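# Set every carton flat on the low platform

## Task

Place each carton on the low platform so it lies flat, does not rest on another carton, does not stick out past any platform edge, and keeps the face that was on top at the start still on top.

## Robot and tools

Robot: two seven-joint arms, left_arm and right_arm, each ending in a vacuum suction cup instead of fingers. Each base sits on a tilted plate and both plates hang from one metal frame behind the arms; a plate and its half of the frame count as part of that arm for the too-close check. Calibrated bases in the scene frame: left_arm at (-0.012, +0.154, +0.080) m, right_arm at (-0.048, -0.339, +0.080) m.

Frame: every pose, target and reading uses the scene frame. Its origin is on the table surface, halfway between the nominal bases. +x points out over the table, +z points up, and +y points toward left_arm. The arm names do not match image left and right. Reported positions and orientations can be off by a few centimetres, more when the arm reaches far.

Cup point: end_effector_position is the centre of the cup rim when nothing touches it, and the cup faces along the cup point's own +z axis, so pointing down means +z toward the table. The tool body and camera widen to about 9 cm sideways starting about 3 cm behind the rim, so leave room around it.

The 16-number row, used by every motion tool, covers both arms in one list: left_arm x, y, z, qw, qx, qy, qz, left suction, then the same eight for right_arm. x, y, z are an absolute cup point position in metres; qw, qx, qy, qz are an absolute orientation quaternion, w first. Suction is a number in [-1, 1]: above 0.01 means on, 0.01 or less means off, and the last value persists. Always fill in both arms. An arm that should stay put gets its whole pose from the last result before it stopped, repeated unchanged in every call, with its own previous suction value (sending 0 switches it off). To hold orientation, repeat the same quaternion in every row rather than copying the drifted value from a result.

execute_actions(actions, cameras): actions is a list of actions; each action is a list of up to 15 rows, one per 1/30 s step, and a short action keeps its final row for the remaining steps. Each row is an absolute target, not an offset. A target more than 0.6 m from the cup point's start-of-action position, along any of the cup's own axes, makes that action fail for both arms; a malformed call or a first action failing this check against the latest state rejects the whole call. An empty list just reports state and images. Per step, commanded orientation is clipped to within 32 degrees of the measured one, and position is favoured over orientation, so one action may fall short; the result's Hand target shows where the arm is now heading, and you send the rest next.

move(target, speed, blend, blocking, cameras): drives each cup point in a straight line from its Hand target to the given row, or through a list of up to 15 rows, all within 10 s. speed is the path top speed in m/s, 0.002 to 0.5 (default 0.25), one value or one per target; turning is capped at twice that in rad/s and at 0.873 rad/s. blend, in metres, rounds corners of a list (default 0 stops at each point). blocking=false returns after about 0.5 s while the move continues; a new move replaces a running one. Suction values from the first row are sent at once; later rows' suction changes are sent after all arms come to rest at that point. Paths ignore obstacles and the other arm, and fast moves overshoot or lag. The move: line gives the ending (done, off_target, moving, held, fault) and any limits (paced = pose clipped, held = steps withheld). done means within 3 mm and 2 degrees; neither done nor off_target says whether anything is touched.

wait(seconds, cameras): 0 to 10 s, arms keep last command, a running move carries on. stop(cameras): brakes the running move. zoom_image(camera, region): region [x0, y0, x1, y1] in pixels, at most 504 by 504, from cam_high, cam_left_wrist or cam_right_wrist (each 896x504), only from the newest images. clear_fault(arm): releases a reported torque fault on left_arm or right_arm. finished_scene(scene): give the current scene number; it ends the scene for good, so call it only when the cartons stay correctly placed without the robot.

Readings: suction_measured near 0 means no seal; 0.83 or more is airtight. part_present becomes 1 at 0.50 and 0 below 0.45. Flange force is the outside force along the tool's own axes (noisy, worst right after sudden stops). Joint torques follow the joint order; Joint velocities may be summarised as within noise. Tool commands shows current suction commands. MOTOR HOT appears at 60 °C; at 75 °C the arm sinks and stops for 30 to 60 s or more.

Gripping: turn suction on and press the 41 mm rim flat onto a smooth carton face with no edge, seam or hole under it. Under vacuum a held carton sits up to 16 mm nearer the tool. To release, set the carton down on the platform first, then switch suction off and lift at least 22 mm. If the cup grabs the table, switch suction off.

Avoid: targets even a few millimetres below a firm surface press very hard because the arms are stiff; fast contact hits harder. Wrist joints give only about 22 N m, so heavy loads at reach or pushing can make them yield; joint limits are 104.5 N m (first four) and 51.3 N m (last three), and hits or a joint straying over 5 degrees cause a torque fault. Never let the arms, their tools or their loads collide. Do not drop cartons, release moving ones, or let anything fall off the table. Keep each carton's top face up. Loose items may occasionally be nudged by outside pushes.

Each tool is called as name(argument=value, ...), one argument or row to a line, values as JSON.

## Session

execute_actions(
  actions=[],
)

Scene clock: 0.00 s.
left_arm: end_effector_position=(+0.4725, +0.4472, +0.1480) suction_measured=0.00 part_present=0 end_effector_quat_wxyz=(+0.256, -0.528, +0.804, -0.098) | right_arm: end_effector_position=(+0.4495, -0.5123, +0.1554) suction_measured=0.00 part_present=0 end_effector_quat_wxyz=(-0.120, +0.962, -0.242, -0.024)
Joint positions: left_arm=[-1.147 0.614 0.659 2.096 1.089 -0.173 2.439] | right_arm=[-0.188 0.857 0.924 1.533 -0.864 1.208 0.511]
Joint velocities: within noise
Joint torques (N m): no reading
Motor temperatures (°C): left_arm=[32 36 27 34 34 35 42] | right_arm=[32 35 30 33 44 32 42]
Flange force (N): no reading
Hand target: left_arm +0.4725, +0.4472, +0.1480; +0.256, -0.528, +0.804, -0.098 | right_arm +0.4495, -0.5123, +0.1554; -0.120, +0.962, -0.242, -0.024
Tool commands: left_gripper/suction=+0.0 right_gripper/suction=+0.0

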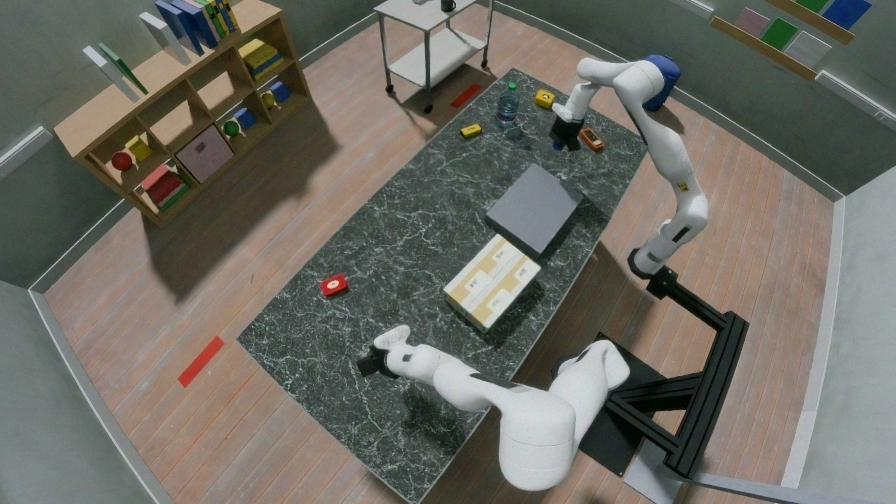

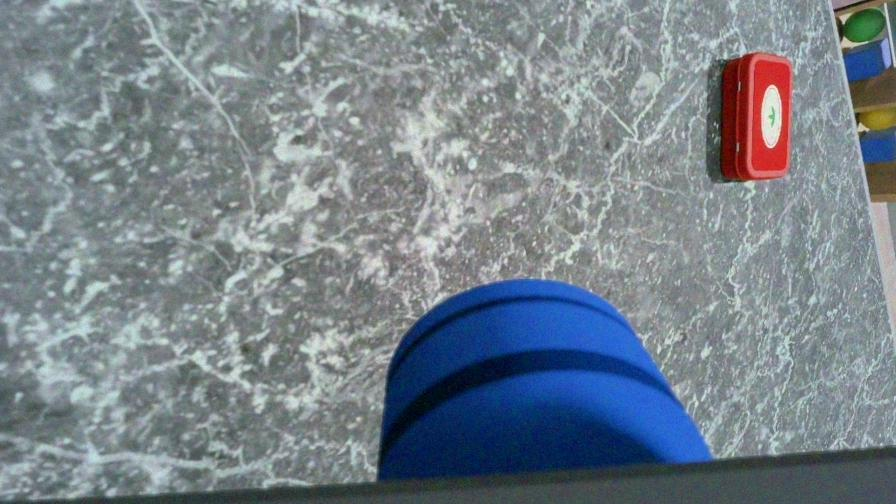

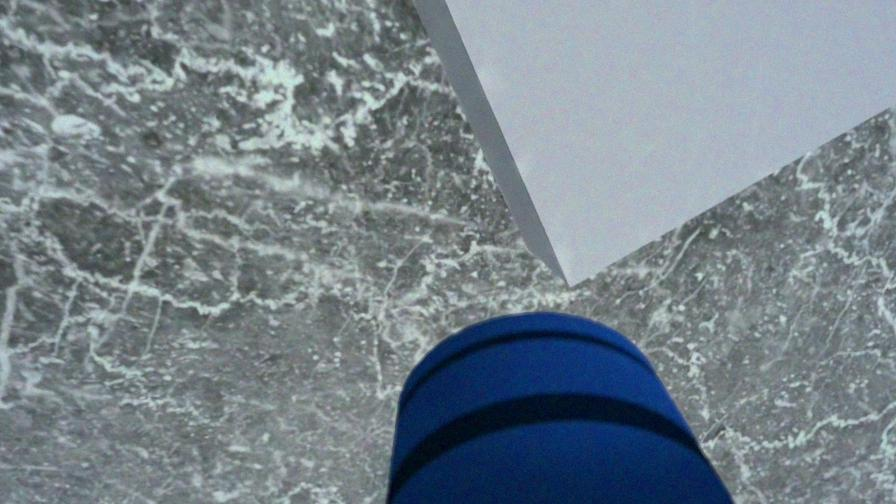

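zoom_image(
  camera="cam_high",
  region=[420, 150, 620, 350],
)

zoom_image(
  camera="cam_high",
  region=[430, 60, 650, 180],
)

Scaled by 2.520 from the camera's 896x504 image, which has a finer 1280x720 frame.

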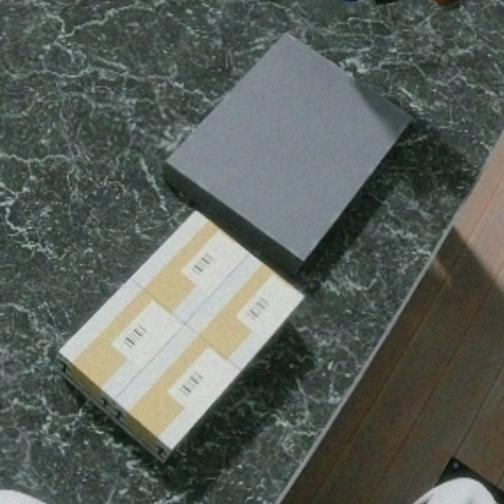

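Scaled by 2.291 from the camera's 896x504 image, which has a finer 1280x720 frame.

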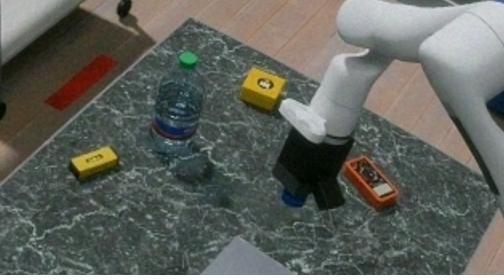

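move(
  target=[0.4725, 0.4472, 0.1480, 0.256, -0.528, 0.804, -0.098, 0, 0.36, -0.10, 0.42, 0, 1, 0, 0, 0],
  speed=0.25,
)

Scene clock: 86.17 s.
left_arm: end_effector_position=(+0.4725, +0.4472, +0.1480) suction_measured=0.00 part_present=0 end_effector_quat_wxyz=(+0.256, -0.528, +0.804, -0.098) | right_arm: end_effector_position=(+0.3600, -0.1000, +0.4200) suction_measured=0.00 part_present=0 end_effector_quat_wxyz=(+0.000, +1.000, +0.000, +0.000)
Joint positions: left_arm=[-1.143 0.612 0.654 2.095 1.094 -0.169 2.437] | right_arm=[-1.353 0.622 1.134 1.221 -0.441 1.607 -0.277]
Joint torques (N m): left_arm=[0.09 -16.65 3.67 -5.84 -0.12 0.22 -0.17] | right_arm=[-1.6 -14.44 4.63 -8.41 0.67 -0.09 0.46]
Flange force (N): left_arm=no reading | right_arm=[-0.6 -1.4 1.3]
Hand target: left_arm +0.4725, +0.4472, +0.1480; +0.256, -0.528, +0.804, -0.098 | right_arm +0.3600, -0.1000, +0.4200; +0.000, +1.000, +0.000, +0.000
Off the commanded pose: left_arm 0.000 m, 0 deg | right_arm 0.000 m, 0 deg.
move: done

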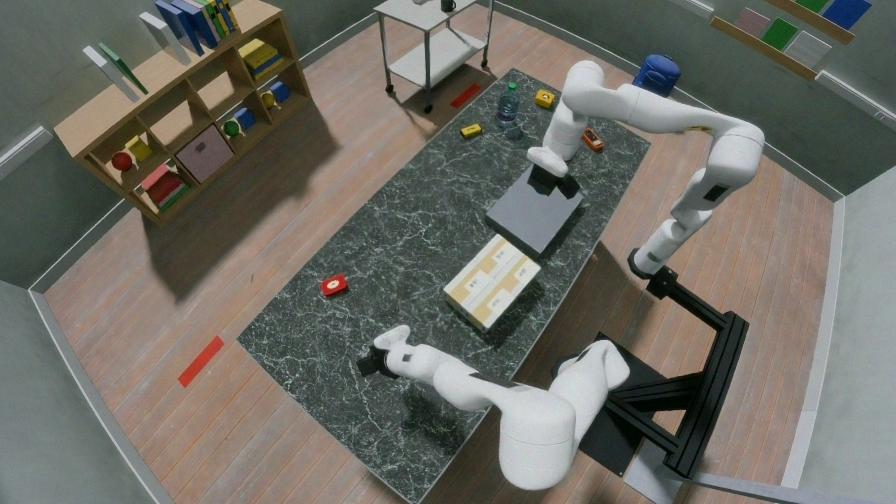

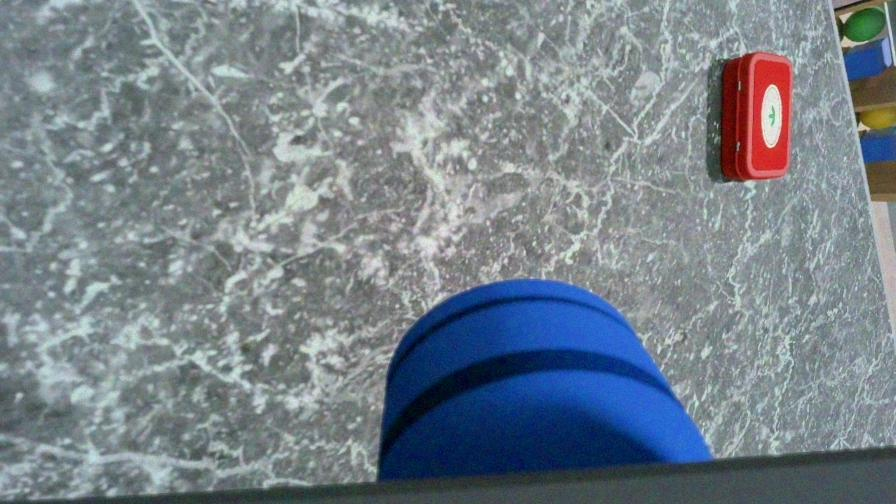

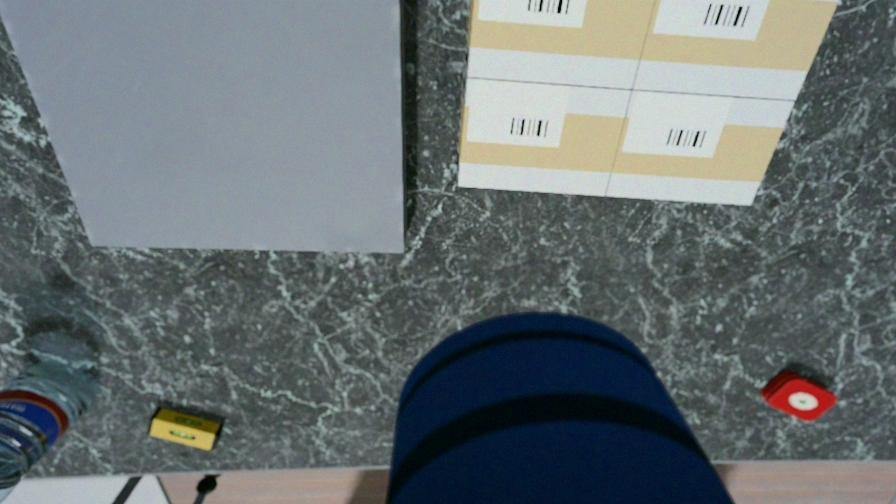

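zoom_image(
  camera="cam_high",
  region=[435, 225, 555, 340],
)

zoom_image(
  camera="cam_right_wrist",
  region=[380, 0, 884, 280],
)

Scaled by 4.200 from the camera's 896x504 image, which has a finer 1280x720 frame.

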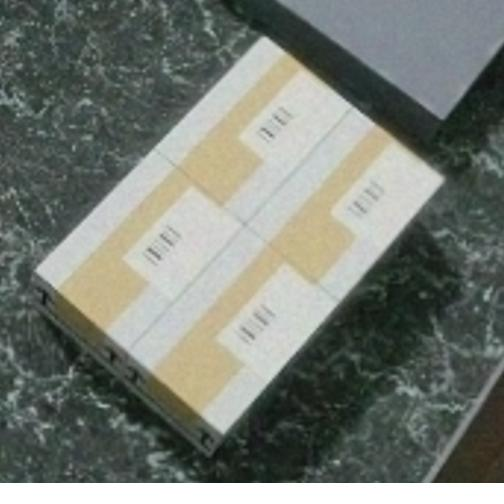

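Scaled by 1.000.

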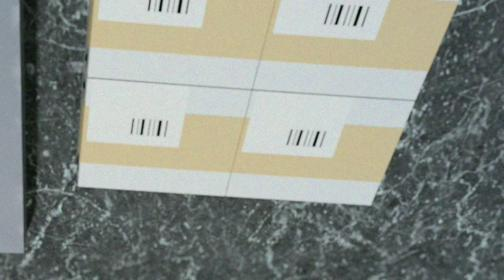

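move(
  target=[0.4725, 0.4472, 0.1480, 0.256, -0.528, 0.804, -0.098, 0, 0.46, -0.10, 0.42, 0, 1, 0, 0, 0],
  speed=0.25,
  cameras=["cam_right_wrist"],
)

Scene clock: 110.07 s.
left_arm: end_effector_position=(+0.4725, +0.4472, +0.1480) suction_measured=0.00 part_present=0 end_effector_quat_wxyz=(+0.256, -0.528, +0.804, -0.098) | right_arm: end_effector_position=(+0.4600, -0.1000, +0.4200) suction_measured=0.00 part_present=0 end_effector_quat_wxyz=(+0.000, +1.000, +0.000, +0.000)
Joint positions: left_arm=[-1.143 0.612 0.654 2.095 1.094 -0.169 2.437] | right_arm=[-1.009 0.8 1.035 0.815 -0.565 1.77 -0.24]
Joint torques (N m): left_arm=[0.03 -16.67 3.7 -5.79 -0.07 0.24 -0.17] | right_arm=[-2.14 -19.66 4.48 -7.68 0.74 -0.05 0.46]
Flange force (N): left_arm=no reading | right_arm=[-0.3 -1.2 0.9]
Hand target: left_arm +0.4725, +0.4472, +0.1480; +0.256, -0.528, +0.804, -0.098 | right_arm +0.4600, -0.1000, +0.4200; +0.000, +1.000, +0.000, +0.000
Off the commanded pose: left_arm 0.000 m, 0 deg | right_arm 0.000 m, 0 deg.
move: done
Images, in order (width x height): cam_right_wrist 896x504.

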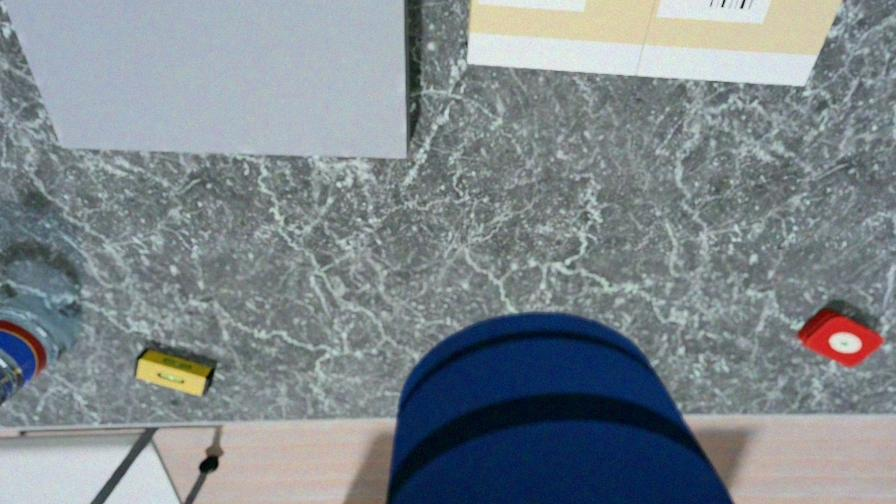

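move(
  target=[0.36, 0.36, 0.26, 0.183, 0.683, -0.683, 0.183, 0, 0.46, -0.10, 0.42, 0, 1, 0, 0, 0],
  speed=0.2,
)

Scene clock: 187.90 s.
left_arm: end_effector_position=(+0.3600, +0.3600, +0.2600) suction_measured=0.00 part_present=0 end_effector_quat_wxyz=(+0.183, +0.683, -0.683, +0.183) | right_arm: end_effector_position=(+0.4600, -0.1000, +0.4200) suction_measured=0.00 part_present=0 end_effector_quat_wxyz=(+0.000, +1.000, +0.000, +0.000)
Joint positions: left_arm=[-0.651 0.48 -0.188 1.581 0.399 1.399 3.729] | right_arm=[-1.009 0.8 1.035 0.814 -0.565 1.77 -0.24]
Joint torques (N m): left_arm=[0.24 -18.5 -0.13 -7.37 0.94 1.21 -0.21] | right_arm=[-2.13 -19.68 4.45 -7.61 0.68 -0.08 0.44]
Flange force (N): left_arm=[0.8 -0.1 4.1] | right_arm=[-0.1 -1.4 0.6]
Hand target: left_arm +0.3600, +0.3600, +0.2600; +0.183, +0.683, -0.683, +0.183 | right_arm +0.4600, -0.1000, +0.4200; +0.000, +1.000, +0.000, +0.000
Off the commanded pose: left_arm 0.000 m, 0 deg | right_arm 0.000 m, 0 deg.
move: done

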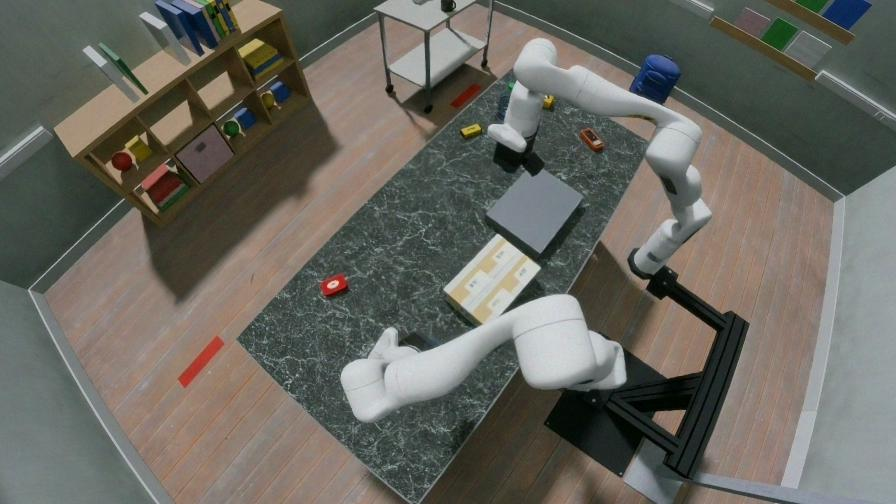

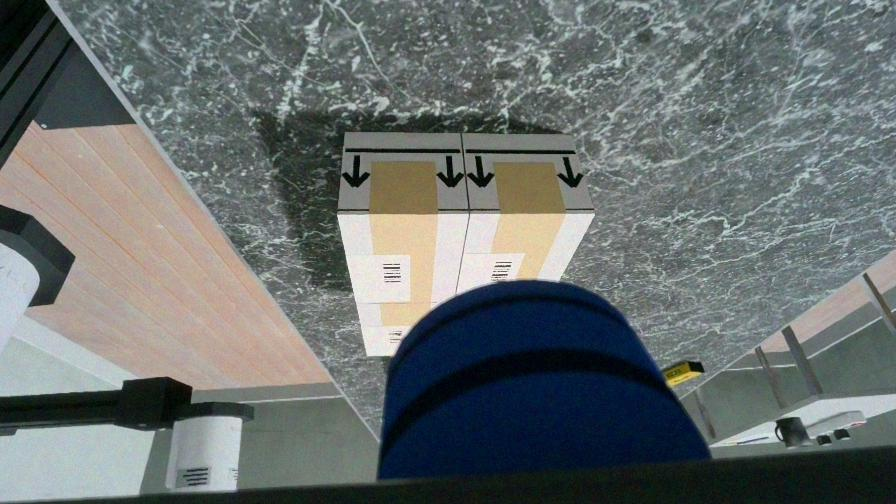

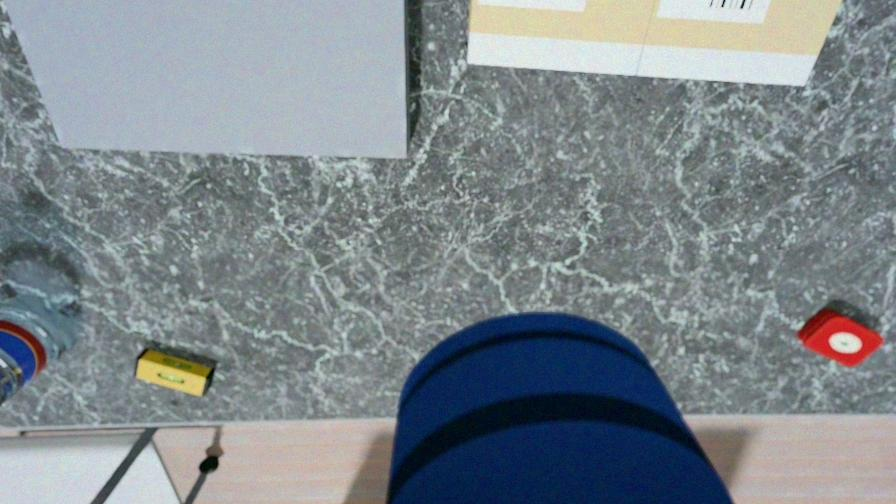

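move(
  target=[0.36, 0.36, 0.26, 0.183, 0.683, -0.683, 0.183, 0, 0.36, -0.10, 0.30, 0, 1, 0, 0, 0],
  speed=0.2,
  cameras=["cam_right_wrist"],
)

Scene clock: 235.03 s.
left_arm: end_effector_position=(+0.3600, +0.3600, +0.2600) suction_measured=0.00 part_present=0 end_effector_quat_wxyz=(+0.183, +0.683, -0.683, +0.183) | right_arm: end_effector_position=(+0.3600, -0.1000, +0.3000) suction_measured=0.00 part_present=0 end_effector_quat_wxyz=(+0.000, +1.000, +0.000, +0.000)
Joint positions: left_arm=[-0.651 0.48 -0.188 1.581 0.399 1.399 3.729] | right_arm=[-1.36 0.71 1.089 1.518 -0.523 1.282 -0.181]
Joint torques (N m): left_arm=[0.2 -18.46 -0.12 -7.38 0.94 1.25 -0.21] | right_arm=[-1.62 -14.99 5.3 -7.67 0.67 -0.07 0.41]
Flange force (N): left_arm=[0.9 0.0 4.3] | right_arm=[-0.6 -1.3 1.7]
Hand target: left_arm +0.3600, +0.3600, +0.2600; +0.183, +0.683, -0.683, +0.183 | right_arm +0.3600, -0.1000, +0.3000; +0.000, +1.000, +0.000, +0.000
Off the commanded pose: left_arm 0.000 m, 0 deg | right_arm 0.000 m, 0 deg.
move: done
Images, in order (width x height): cam_right_wrist 896x504.

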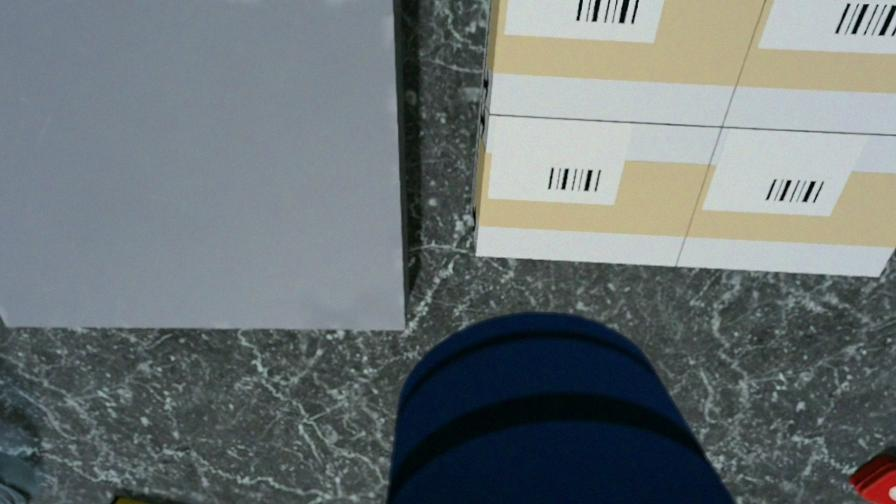

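move(
  target=[0.36, 0.36, 0.26, 0.183, 0.683, -0.683, 0.183, 0, 0.40, 0.0, 0.20, 0, 1, 0, 0, 0],
  speed=0.2,
  cameras=["cam_right_wrist", "cam_left_wrist"],
)

Scene clock: 311.43 s.
left_arm: end_effector_position=(+0.3600, +0.3600, +0.2600) suction_measured=0.00 part_present=0 end_effector_quat_wxyz=(+0.183, +0.683, -0.683, +0.183) | right_arm: end_effector_position=(+0.4000, +0.0000, +0.2000) suction_measured=0.00 part_present=0 end_effector_quat_wxyz=(+0.000, +1.000, +0.000, +0.000)
Joint positions: left_arm=[-0.651 0.48 -0.188 1.581 0.399 1.399 3.729] | right_arm=[-1.259 0.993 0.948 1.302 -0.681 1.224 -0.273]
Joint torques (N m): left_arm=[0.17 -18.47 -0.09 -7.47 0.92 1.24 -0.17] | right_arm=[-2.02 -20.46 6.23 -6.67 0.7 -0.02 0.42]
Flange force (N): left_arm=[1.1 0.3 4.5] | right_arm=[-1.0 -0.8 1.3]
Hand target: left_arm +0.3600, +0.3600, +0.2600; +0.183, +0.683, -0.683, +0.183 | right_arm +0.4000, +0.0000, +0.2000; +0.000, +1.000, +0.000, +0.000
Off the commanded pose: left_arm 0.000 m, 0 deg | right_arm 0.000 m, 0 deg.
move: done
Images, in order (width x height): cam_left_wrist 896x504, cam_right_wrist 896x504.

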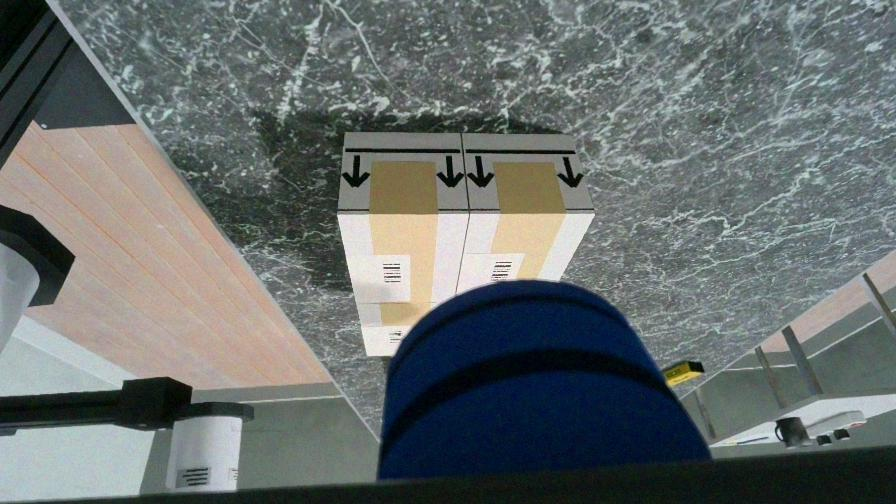

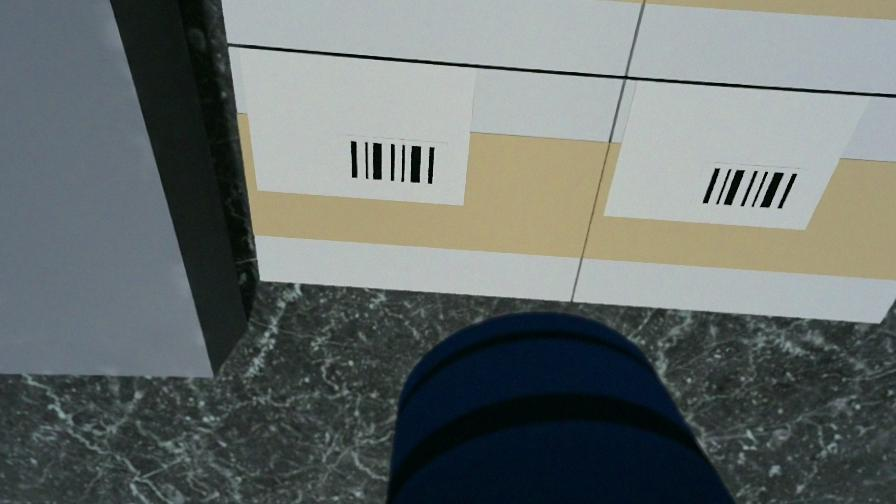

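move(
  target=[0.36, 0.36, 0.26, 0.183, 0.683, -0.683, 0.183, 0, 0.26, -0.17, 0.40, 0, 1, 0, 0, 0],
  speed=0.2,
  cameras=["cam_right_wrist"],
)

Scene clock: 442.03 s.
left_arm: end_effector_position=(+0.3600, +0.3600, +0.2600) suction_measured=0.00 part_present=0 end_effector_quat_wxyz=(+0.183, +0.683, -0.683, +0.183) | right_arm: end_effector_position=(+0.2600, -0.1700, +0.4000) suction_measured=0.00 part_present=0 end_effector_quat_wxyz=(+0.000, +1.000, +0.000, +0.000)
Joint positions: left_arm=[-0.651 0.48 -0.188 1.581 0.399 1.399 3.729] | right_arm=[-1.809 0.359 1.376 1.674 -0.239 1.403 -0.354]
Joint torques (N m): left_arm=[0.22 -18.5 -0.19 -7.37 0.91 1.28 -0.24] | right_arm=[-0.98 -6.15 2.99 -8.77 0.67 -0.13 0.4]
Motor temperatures (°C): left_arm=[32 40 27 34 34 34 42] | right_arm=[32 40 30 34 43 32 42]
Flange force (N): left_arm=[0.9 -0.1 4.4] | right_arm=[0.9 -2.9 1.4]
Hand target: left_arm +0.3600, +0.3600, +0.2600; +0.183, +0.683, -0.683, +0.183 | right_arm +0.2600, -0.1700, +0.4000; +0.000, +1.000, +0.000, +0.000
Off the commanded pose: left_arm 0.000 m, 0 deg | right_arm 0.000 m, 0 deg.
move: done
Images, in order (width x height): cam_right_wrist 896x504.

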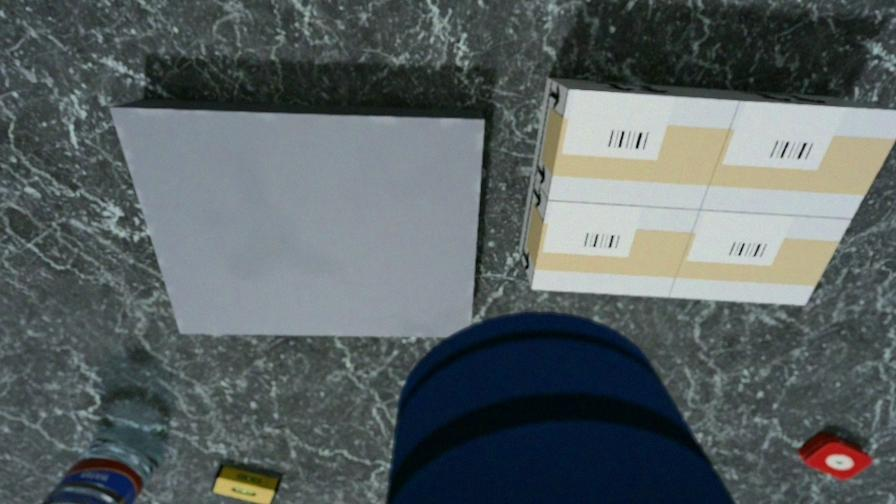

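move(
  target=[
    [0.36, 0.36, 0.26, 0.183, 0.683, -0.683, 0.183, 0, 0.40, -0.023, 0.20, 0, 1, 0, 0, 0],
    [0.36, 0.36, 0.26, 0.183, 0.683, -0.683, 0.183, 0, 0.40, -0.023, 0.12, 0, 1, 0, 0, 0],
  ],
  speed=[0.2, 0.1],
  blend=[0.02, 0],
  cameras=["cam_right_wrist", "cam_left_wrist"],
)

Scene clock: 484.80 s.
left_arm: end_effector_position=(+0.3600, +0.3600, +0.2600) suction_measured=0.00 part_present=0 end_effector_quat_wxyz=(+0.183, +0.683, -0.683, +0.183) | right_arm: end_effector_position=(+0.4000, -0.0230, +0.1200) suction_measured=0.00 part_present=0 end_effector_quat_wxyz=(+0.000, +1.000, +0.000, +0.000)
Joint positions: left_arm=[-0.651 0.48 -0.188 1.581 0.399 1.399 3.729] | right_arm=[-1.218 1.064 0.878 1.438 -0.75 1.032 -0.169]
Joint torques (N m): left_arm=[0.2 -18.49 -0.11 -7.42 0.91 1.25 -0.16] | right_arm=[-2 -20.46 6.33 -5.84 0.69 -0.05 0.42]
Flange force (N): left_arm=[0.9 0.1 4.4] | right_arm=[-1.7 -0.4 1.4]
Hand target: left_arm +0.3600, +0.3600, +0.2600; +0.183, +0.683, -0.683, +0.183 | right_arm +0.4000, -0.0230, +0.1200; +0.000, +1.000, +0.000, +0.000
Off the commanded pose: left_arm 0.000 m, 0 deg | right_arm 0.000 m, 0 deg.
move: done
Images, in order (width x height): cam_left_wrist 896x504, cam_right_wrist 896x504.

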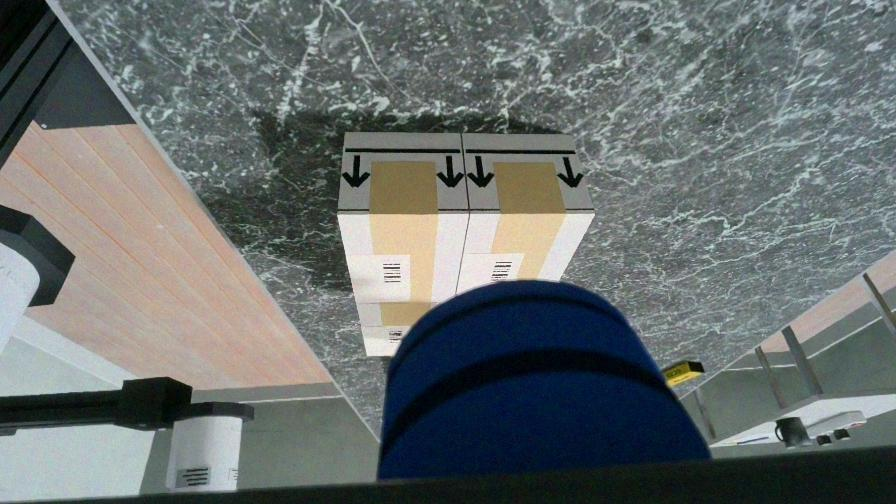

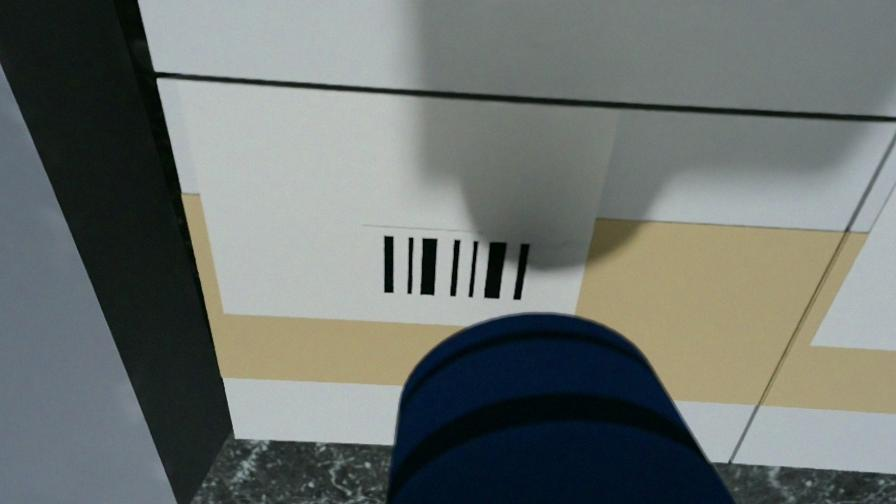

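move(
  target=[0.36, 0.36, 0.26, 0.183, 0.683, -0.683, 0.183, 0, 0.40, -0.023, 0.100, 0, 1, 0, 0, 1],
  speed=0.04,
  cameras=["cam_right_wrist"],
)

Scene clock: 496.90 s.
left_arm: end_effector_position=(+0.3600, +0.3600, +0.2600) suction_measured=0.00 part_present=0 end_effector_quat_wxyz=(+0.183, +0.683, -0.683, +0.183) | right_arm: end_effector_position=(+0.4000, -0.0230, +0.1000) suction_measured=0.00 part_present=0 end_effector_quat_wxyz=(+0.000, +1.000, +0.000, +0.000)
Joint positions: left_arm=[-0.651 0.48 -0.188 1.581 0.399 1.399 3.729] | right_arm=[-1.208 1.092 0.858 1.448 -0.771 0.995 -0.155]
Joint torques (N m): left_arm=[0.24 -18.4 -0.09 -7.42 0.94 1.25 -0.2] | right_arm=[-2.11 -20.73 6.35 -5.62 0.7 -0.03 0.45]
Flange force (N): left_arm=[1.0 0.3 4.3] | right_arm=[-1.6 -0.3 1.5]
Hand target: left_arm +0.3600, +0.3600, +0.2600; +0.183, +0.683, -0.683, +0.183 | right_arm +0.4000, -0.0230, +0.1000; +0.000, +1.000, +0.000, +0.000
Off the commanded pose: left_arm 0.000 m, 0 deg | right_arm 0.000 m, 0 deg.
move: done
Images, in order (width x height): cam_right_wrist 896x504.

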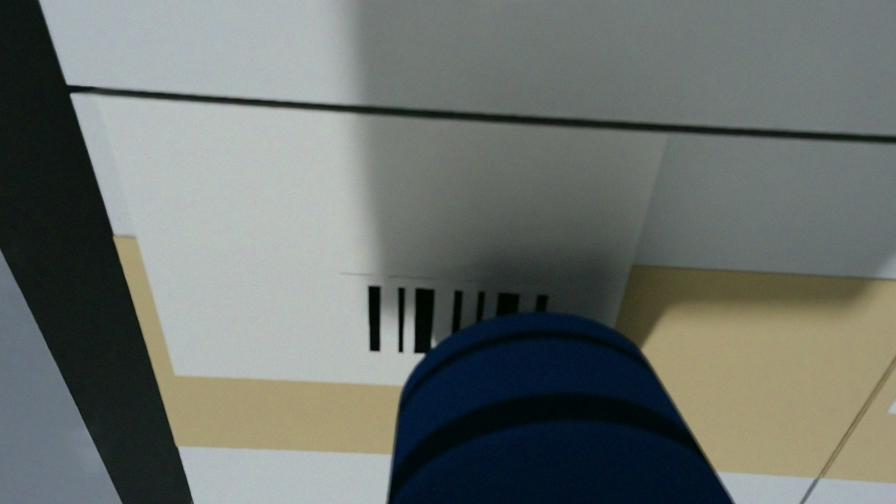

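move(
  target=[0.36, 0.36, 0.26, 0.183, 0.683, -0.683, 0.183, 0, 0.40, -0.023, 0.095, 0, 1, 0, 0, 1],
  speed=0.03,
  cameras=[],
)

move(
  target=[0.36, 0.36, 0.26, 0.183, 0.683, -0.683, 0.183, 0, 0.40, -0.023, 0.091, 0, 1, 0, 0, 1],
  speed=0.03,
  cameras=["cam_right_wrist"],
)

Scene clock: 506.17 s.
left_arm: end_effector_position=(+0.3600, +0.3600, +0.2600) suction_measured=0.00 part_present=0 end_effector_quat_wxyz=(+0.183, +0.683, -0.683, +0.183) | right_arm: end_effector_position=(+0.4000, -0.0230, +0.0950) suction_measured=0.00 part_present=0 end_effector_quat_wxyz=(+0.000, +1.000, +0.000, +0.000)
Joint positions: left_arm=[-0.651 0.48 -0.188 1.581 0.399 1.399 3.729] | right_arm=[-1.205 1.099 0.853 1.45 -0.776 0.986 -0.151]
Joint torques (N m): left_arm=[0.22 -18.5 -0.07 -7.46 0.95 1.23 -0.19] | right_arm=[-2.03 -20.73 6.35 -5.6 0.68 -0.07 0.44]
Flange force (N): left_arm=[0.9 0.2 4.4] | right_arm=[-1.9 -0.2 1.3]
Hand target: left_arm +0.3600, +0.3600, +0.2600; +0.183, +0.683, -0.683, +0.183 | right_arm +0.4000, -0.0230, +0.0950; +0.000, +1.000, +0.000, +0.000
Off the commanded pose: left_arm 0.000 m, 0 deg | right_arm 0.000 m, 0 deg.
move: done
No camera images: "cameras" was empty.

Scene clock: 506.87 s.
left_arm: end_effector_position=(+0.3600, +0.3600, +0.2600) suction_measured=0.00 part_present=0 end_effector_quat_wxyz=(+0.183, +0.683, -0.683, +0.183) | right_arm: end_effector_position=(+0.4000, -0.0230, +0.0910) suction_measured=0.00 part_present=0 end_effector_quat_wxyz=(+0.000, +1.000, +0.000, +0.000)
Joint positions: left_arm=[-0.651 0.48 -0.188 1.581 0.399 1.399 3.729] | right_arm=[-1.203 1.105 0.849 1.452 -0.78 0.979 -0.148]
Joint torques (N m): left_arm=[0.32 -18.52 -0.1 -7.45 0.91 1.24 -0.19] | right_arm=[-2.04 -20.75 6.3 -5.48 0.68 -0.02 0.41]
Flange force (N): left_arm=[0.8 0.3 4.4] | right_arm=[-1.8 -0.2 1.3]
Hand target: left_arm +0.3600, +0.3600, +0.2600; +0.183, +0.683, -0.683, +0.183 | right_arm +0.4000, -0.0230, +0.0910; +0.000, +1.000, +0.000, +0.000
Off the commanded pose: left_arm 0.000 m, 0 deg | right_arm 0.000 m, 0 deg.
move: done
Images, in order (width x height): cam_right_wrist 896x504.

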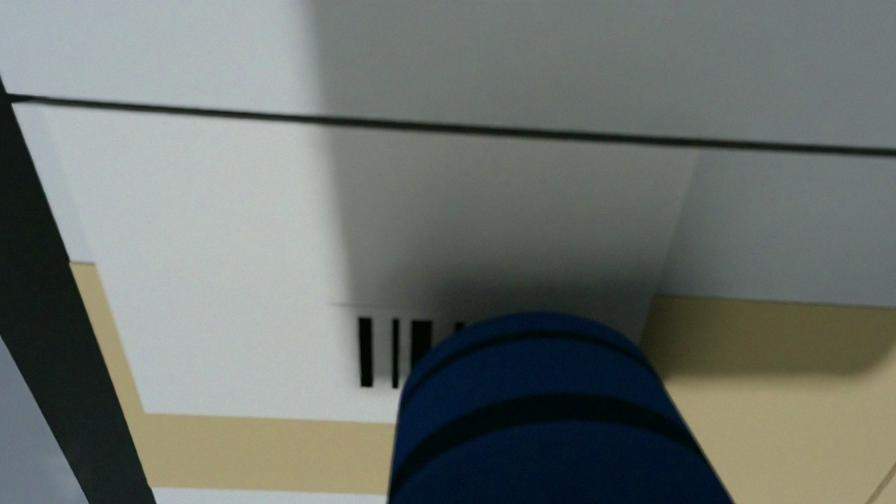

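move(
  target=[0.36, 0.36, 0.26, 0.183, 0.683, -0.683, 0.183, 0, 0.40, -0.023, 0.087, 0, 1, 0, 0, 1],
  speed=0.03,
  cameras=[],
)

move(
  target=[0.36, 0.36, 0.26, 0.183, 0.683, -0.683, 0.183, 0, 0.40, -0.023, 0.083, 0, 1, 0, 0, 1],
  speed=0.03,
  cameras=["cam_right_wrist"],
)

Scene clock: 515.63 s.
left_arm: end_effector_position=(+0.3600, +0.3600, +0.2600) suction_measured=0.00 part_present=0 end_effector_quat_wxyz=(+0.183, +0.683, -0.683, +0.183) | right_arm: end_effector_position=(+0.4000, -0.0230, +0.0870) suction_measured=0.00 part_present=0 end_effector_quat_wxyz=(+0.000, +1.000, +0.000, +0.000)
Joint positions: left_arm=[-0.651 0.48 -0.188 1.581 0.399 1.399 3.729] | right_arm=[-1.201 1.111 0.844 1.453 -0.785 0.971 -0.146]
Joint torques (N m): left_arm=[0.22 -18.46 -0.11 -7.42 0.92 1.23 -0.2] | right_arm=[-2.08 -20.84 6.35 -5.46 0.69 -0.05 0.4]
Flange force (N): left_arm=[1.0 0.2 4.3] | right_arm=[-1.7 -0.2 1.4]
Hand target: left_arm +0.3600, +0.3600, +0.2600; +0.183, +0.683, -0.683, +0.183 | right_arm +0.4000, -0.0230, +0.0870; +0.000, +1.000, +0.000, +0.000
Off the commanded pose: left_arm 0.000 m, 0 deg | right_arm 0.000 m, 0 deg.
move: done
No camera images: "cameras" was empty.

Scene clock: 516.33 s.
left_arm: end_effector_position=(+0.3600, +0.3600, +0.2600) suction_measured=0.00 part_present=0 end_effector_quat_wxyz=(+0.183, +0.683, -0.683, +0.183) | right_arm: end_effector_position=(+0.4000, -0.0230, +0.0830) suction_measured=0.89 part_present=1 end_effector_quat_wxyz=(+0.000, +1.000, +0.000, +0.000)
Joint positions: left_arm=[-0.651 0.48 -0.188 1.581 0.399 1.399 3.729] | right_arm=[-1.198 1.116 0.84 1.454 -0.789 0.964 -0.143]
Joint torques (N m): left_arm=[0.19 -18.44 -0.14 -7.42 0.92 1.24 -0.19] | right_arm=[-2.36 -23.34 7.4 -6.27 0.73 0.01 0.44]
Flange force (N): left_arm=[1.0 0.1 4.4] | right_arm=[-1.7 -0.3 6.6]
Hand target: left_arm +0.3600, +0.3600, +0.2600; +0.183, +0.683, -0.683, +0.183 | right_arm +0.4000, -0.0230, +0.0830; +0.000, +1.000, +0.000, +0.000
Off the commanded pose: left_arm 0.000 m, 0 deg | right_arm 0.000 m, 0 deg.
move: done
Images, in order (width x height): cam_right_wrist 896x504.

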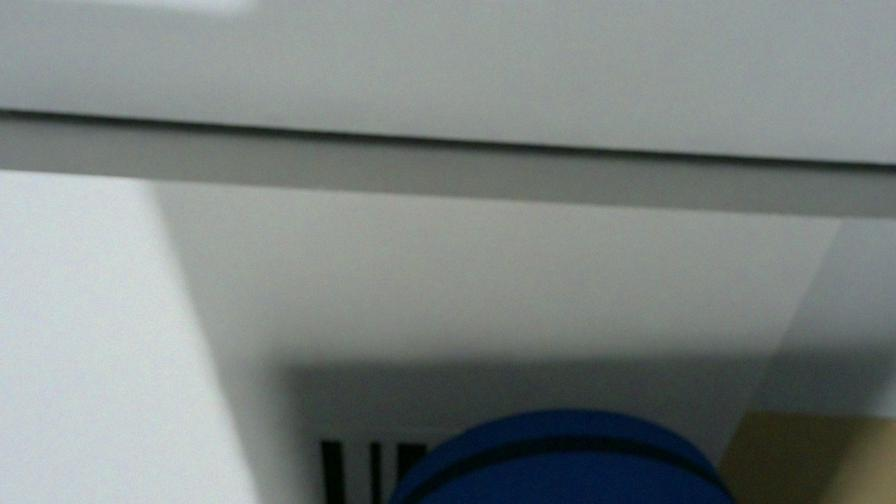

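move(
  target=[
    [0.36, 0.36, 0.26, 0.183, 0.683, -0.683, 0.183, 0, 0.40, -0.023, 0.20, 0, 1, 0, 0, 1],
    [0.36, 0.36, 0.26, 0.183, 0.683, -0.683, 0.183, 0, 0.4623, -0.3754, 0.24, 0, 0.99982, 0.0192, 0, 1],
    [0.36, 0.36, 0.26, 0.183, 0.683, -0.683, 0.183, 0, 0.4623, -0.3754, 0.16, 0, 0.99982, 0.0192, 0, 1],
  ],
  speed=[0.08, 0.2, 0.1],
  blend=[0.02, 0.02, 0],
)

Scene clock: 576.67 s.
left_arm: end_effector_position=(+0.3600, +0.3600, +0.2600) suction_measured=0.00 part_present=0 end_effector_quat_wxyz=(+0.183, +0.683, -0.683, +0.183) | right_arm: end_effector_position=(+0.4623, -0.3754, +0.1600) suction_measured=0.91 part_present=1 end_effector_quat_wxyz=(+0.000, +1.000, +0.019, +0.000)
Joint positions: left_arm=[-0.651 0.48 -0.188 1.581 0.399 1.399 3.729] | right_arm=[-0.636 0.813 0.901 1.643 -0.63 0.957 0.532]
Joint torques (N m): left_arm=[0.28 -18.48 -0.1 -7.4 0.97 1.28 -0.21] | right_arm=[-2.18 -19.33 6.24 -7.13 0.77 0.01 0.45]
Flange force (N): left_arm=[0.9 0.2 4.4] | right_arm=[-0.4 -1.4 7.0]
Hand target: left_arm +0.3600, +0.3600, +0.2600; +0.183, +0.683, -0.683, +0.183 | right_arm +0.4623, -0.3754, +0.1600; +0.000, +1.000, +0.019, +0.000
Off the commanded pose: left_arm 0.000 m, 0 deg | right_arm 0.000 m, 0 deg.
move: done

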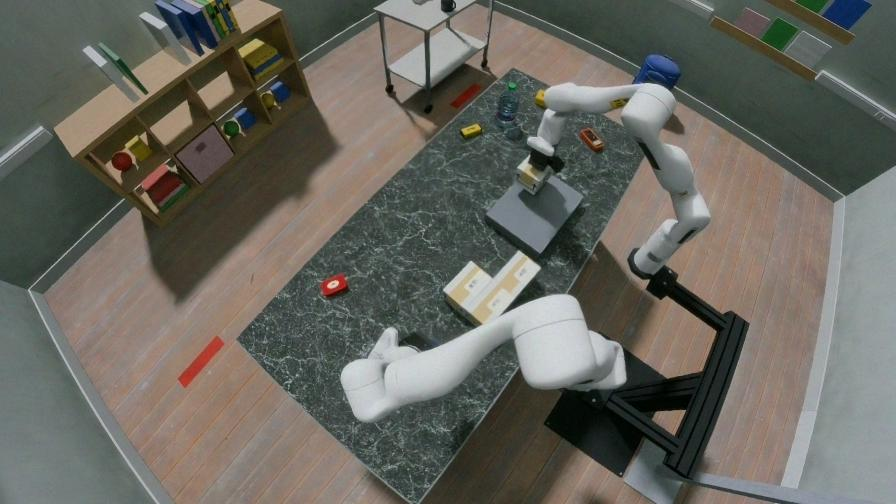

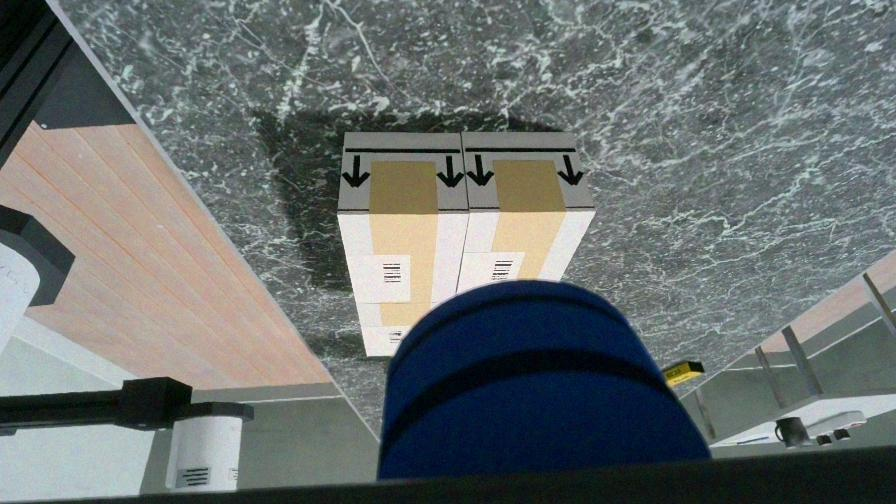

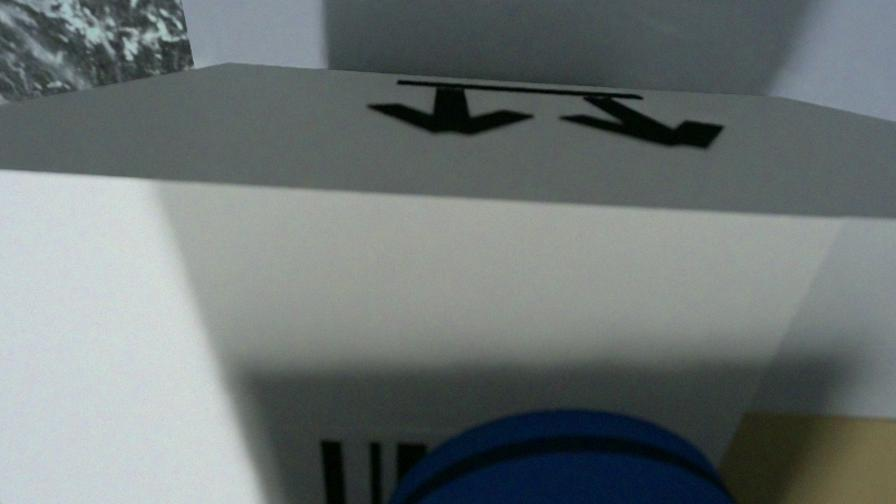

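move(
  target=[
    [0.36, 0.36, 0.26, 0.183, 0.683, -0.683, 0.183, 0, 0.4623, -0.3874, 0.16, 0, 0.99982, 0.0192, 0, 1],
    [0.36, 0.36, 0.26, 0.183, 0.683, -0.683, 0.183, 0, 0.4623, -0.3874, 0.122, 0, 0.99982, 0.0192, 0, 1],
  ],
  speed=[0.05, 0.05],
  cameras=["cam_right_wrist"],
)

Scene clock: 592.40 s.
left_arm: end_effector_position=(+0.3600, +0.3600, +0.2600) suction_measured=0.00 part_present=0 end_effector_quat_wxyz=(+0.183, +0.683, -0.683, +0.183) | right_arm: end_effector_position=(+0.4623, -0.3874, +0.1220) suction_measured=0.91 part_present=1 end_effector_quat_wxyz=(+0.000, +1.000, +0.019, +0.000)
Joint positions: left_arm=[-0.651 0.48 -0.188 1.581 0.399 1.399 3.729] | right_arm=[-0.576 0.865 0.849 1.67 -0.679 0.876 0.592]
Joint torques (N m): left_arm=[0.26 -18.52 -0.12 -7.43 0.93 1.27 -0.21] | right_arm=[-2.22 -20.04 6.36 -6.53 0.74 0 0.43]
Flange force (N): left_arm=[0.9 0.1 4.5] | right_arm=[-0.7 -1.3 7.2]
Hand target: left_arm +0.3600, +0.3600, +0.2600; +0.183, +0.683, -0.683, +0.183 | right_arm +0.4623, -0.3874, +0.1220; +0.000, +1.000, +0.019, +0.000
Off the commanded pose: left_arm 0.000 m, 0 deg | right_arm 0.000 m, 0 deg.
move: done
Images, in order (width x height): cam_right_wrist 896x504.

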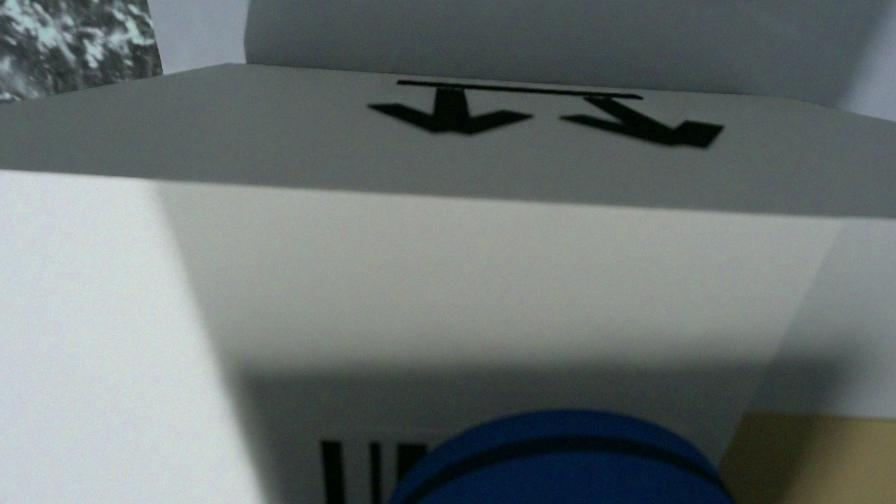

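move(
  target=[0.36, 0.36, 0.26, 0.183, 0.683, -0.683, 0.183, 0, 0.4623, -0.3874, 0.116, 0, 0.99982, 0.0192, 0, 1],
  speed=0.03,
  cameras=[],
)

move(
  target=[0.36, 0.36, 0.26, 0.183, 0.683, -0.683, 0.183, 0, 0.4623, -0.3874, 0.112, 0, 0.99982, 0.0192, 0, 1],
  speed=0.03,
  cameras=["cam_right_wrist"],
)

Scene clock: 599.00 s.
left_arm: end_effector_position=(+0.3600, +0.3600, +0.2600) suction_measured=0.00 part_present=0 end_effector_quat_wxyz=(+0.183, +0.683, -0.683, +0.183) | right_arm: end_effector_position=(+0.4624, -0.3874, +0.1161) suction_measured=0.91 part_present=1 end_effector_quat_wxyz=(+0.000, +1.000, +0.019, +0.000)
Joint positions: left_arm=[-0.651 0.48 -0.188 1.581 0.399 1.399 3.729] | right_arm=[-0.571 0.873 0.84 1.673 -0.687 0.864 0.598]
Joint torques (N m): left_arm=[0.25 -18.51 -0.11 -7.43 0.96 1.25 -0.19] | right_arm=[-1.26 -12.81 3.42 -5.35 0.15 -1.23 0.45]
Flange force (N): left_arm=[0.8 0.2 4.4] | right_arm=[-6.2 -1.9 -12.7]
Hand target: left_arm +0.3600, +0.3600, +0.2600; +0.183, +0.683, -0.683, +0.183 | right_arm +0.4623, -0.3874, +0.1160; +0.000, +1.000, +0.019, +0.000
Off the commanded pose: left_arm 0.000 m, 0 deg | right_arm 0.000 m, 0 deg.
move: done
No camera images: "cameras" was empty.

Scene clock: 599.70 s.
left_arm: end_effector_position=(+0.3600, +0.3600, +0.2600) suction_measured=0.00 part_present=0 end_effector_quat_wxyz=(+0.183, +0.683, -0.683, +0.183) | right_arm: end_effector_position=(+0.4624, -0.3874, +0.1122) suction_measured=0.91 part_present=1 end_effector_quat_wxyz=(+0.000, +1.000, +0.019, +0.000)
Joint positions: left_arm=[-0.651 0.48 -0.188 1.581 0.399 1.399 3.729] | right_arm=[-0.567 0.879 0.835 1.675 -0.693 0.855 0.602]
Joint torques (N m): left_arm=[0.19 -18.52 -0.1 -7.43 0.99 1.27 -0.18] | right_arm=[4.15 31.79 -13.53 1.07 -3.4 -9.28 0.43]
Flange force (N): left_arm=[0.9 0.1 4.5] | right_arm=[-36.8 -3.7 -133.3]
Hand target: left_arm +0.3600, +0.3600, +0.2600; +0.183, +0.683, -0.683, +0.183 | right_arm +0.4623, -0.3874, +0.1120; +0.000, +1.000, +0.019, +0.000
Off the commanded pose: left_arm 0.000 m, 0 deg | right_arm 0.000 m, 0 deg.
move: done
Images, in order (width x height): cam_right_wrist 896x504.

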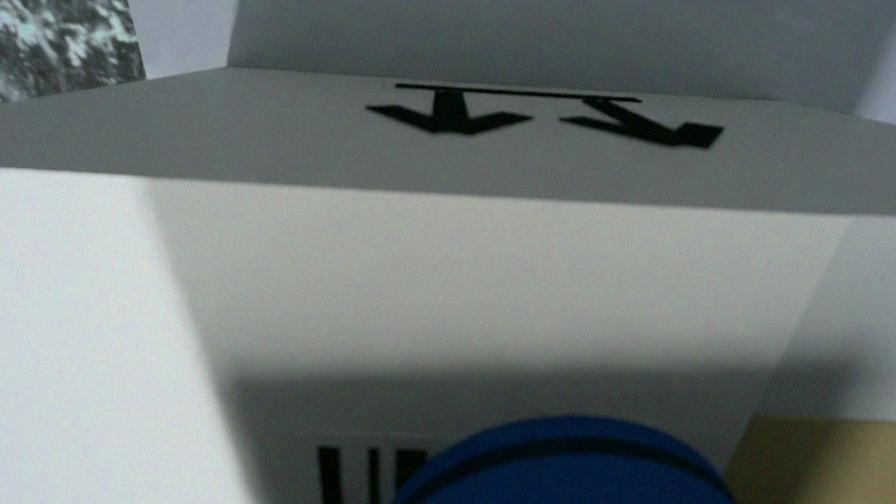

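move(
  target=[0.36, 0.36, 0.26, 0.183, 0.683, -0.683, 0.183, 0, 0.4623, -0.3874, 0.1162, 0, 0.99982, 0.0192, 0, 1],
  speed=0.03,
  cameras=[],
)

Scene clock: 606.40 s.
left_arm: end_effector_position=(+0.3600, +0.3600, +0.2600) suction_measured=0.00 part_present=0 end_effector_quat_wxyz=(+0.183, +0.683, -0.683, +0.183) | right_arm: end_effector_position=(+0.4622, -0.3874, +0.1160) suction_measured=0.91 part_present=1 end_effector_quat_wxyz=(+0.000, +1.000, +0.019, +0.000)
Joint positions: left_arm=[-0.651 0.48 -0.188 1.581 0.399 1.399 3.729] | right_arm=[-0.571 0.874 0.84 1.673 -0.687 0.864 0.598]
Joint velocities: left_arm=[within noise] | right_arm=[-0.001 -0.005 0.002 0 0 0.001 0]
Joint torques (N m): left_arm=[0.2 -18.44 -0.02 -7.43 0.96 1.21 -0.22] | right_arm=[-0.81 -9.69 2.41 -3.8 0.31 -1.16 0.52]
Flange force (N): left_arm=[1.0 0.2 4.2] | right_arm=[-5.6 -2.1 -19.7]
Hand target: left_arm +0.3600, +0.3600, +0.2600; +0.183, +0.683, -0.683, +0.183 | right_arm +0.4623, -0.3874, +0.1162; +0.000, +1.000, +0.019, +0.000
Off the commanded pose: left_arm 0.000 m, 0 deg | right_arm 0.000 m, 0 deg.
move: done
No camera images: "cameras" was empty.


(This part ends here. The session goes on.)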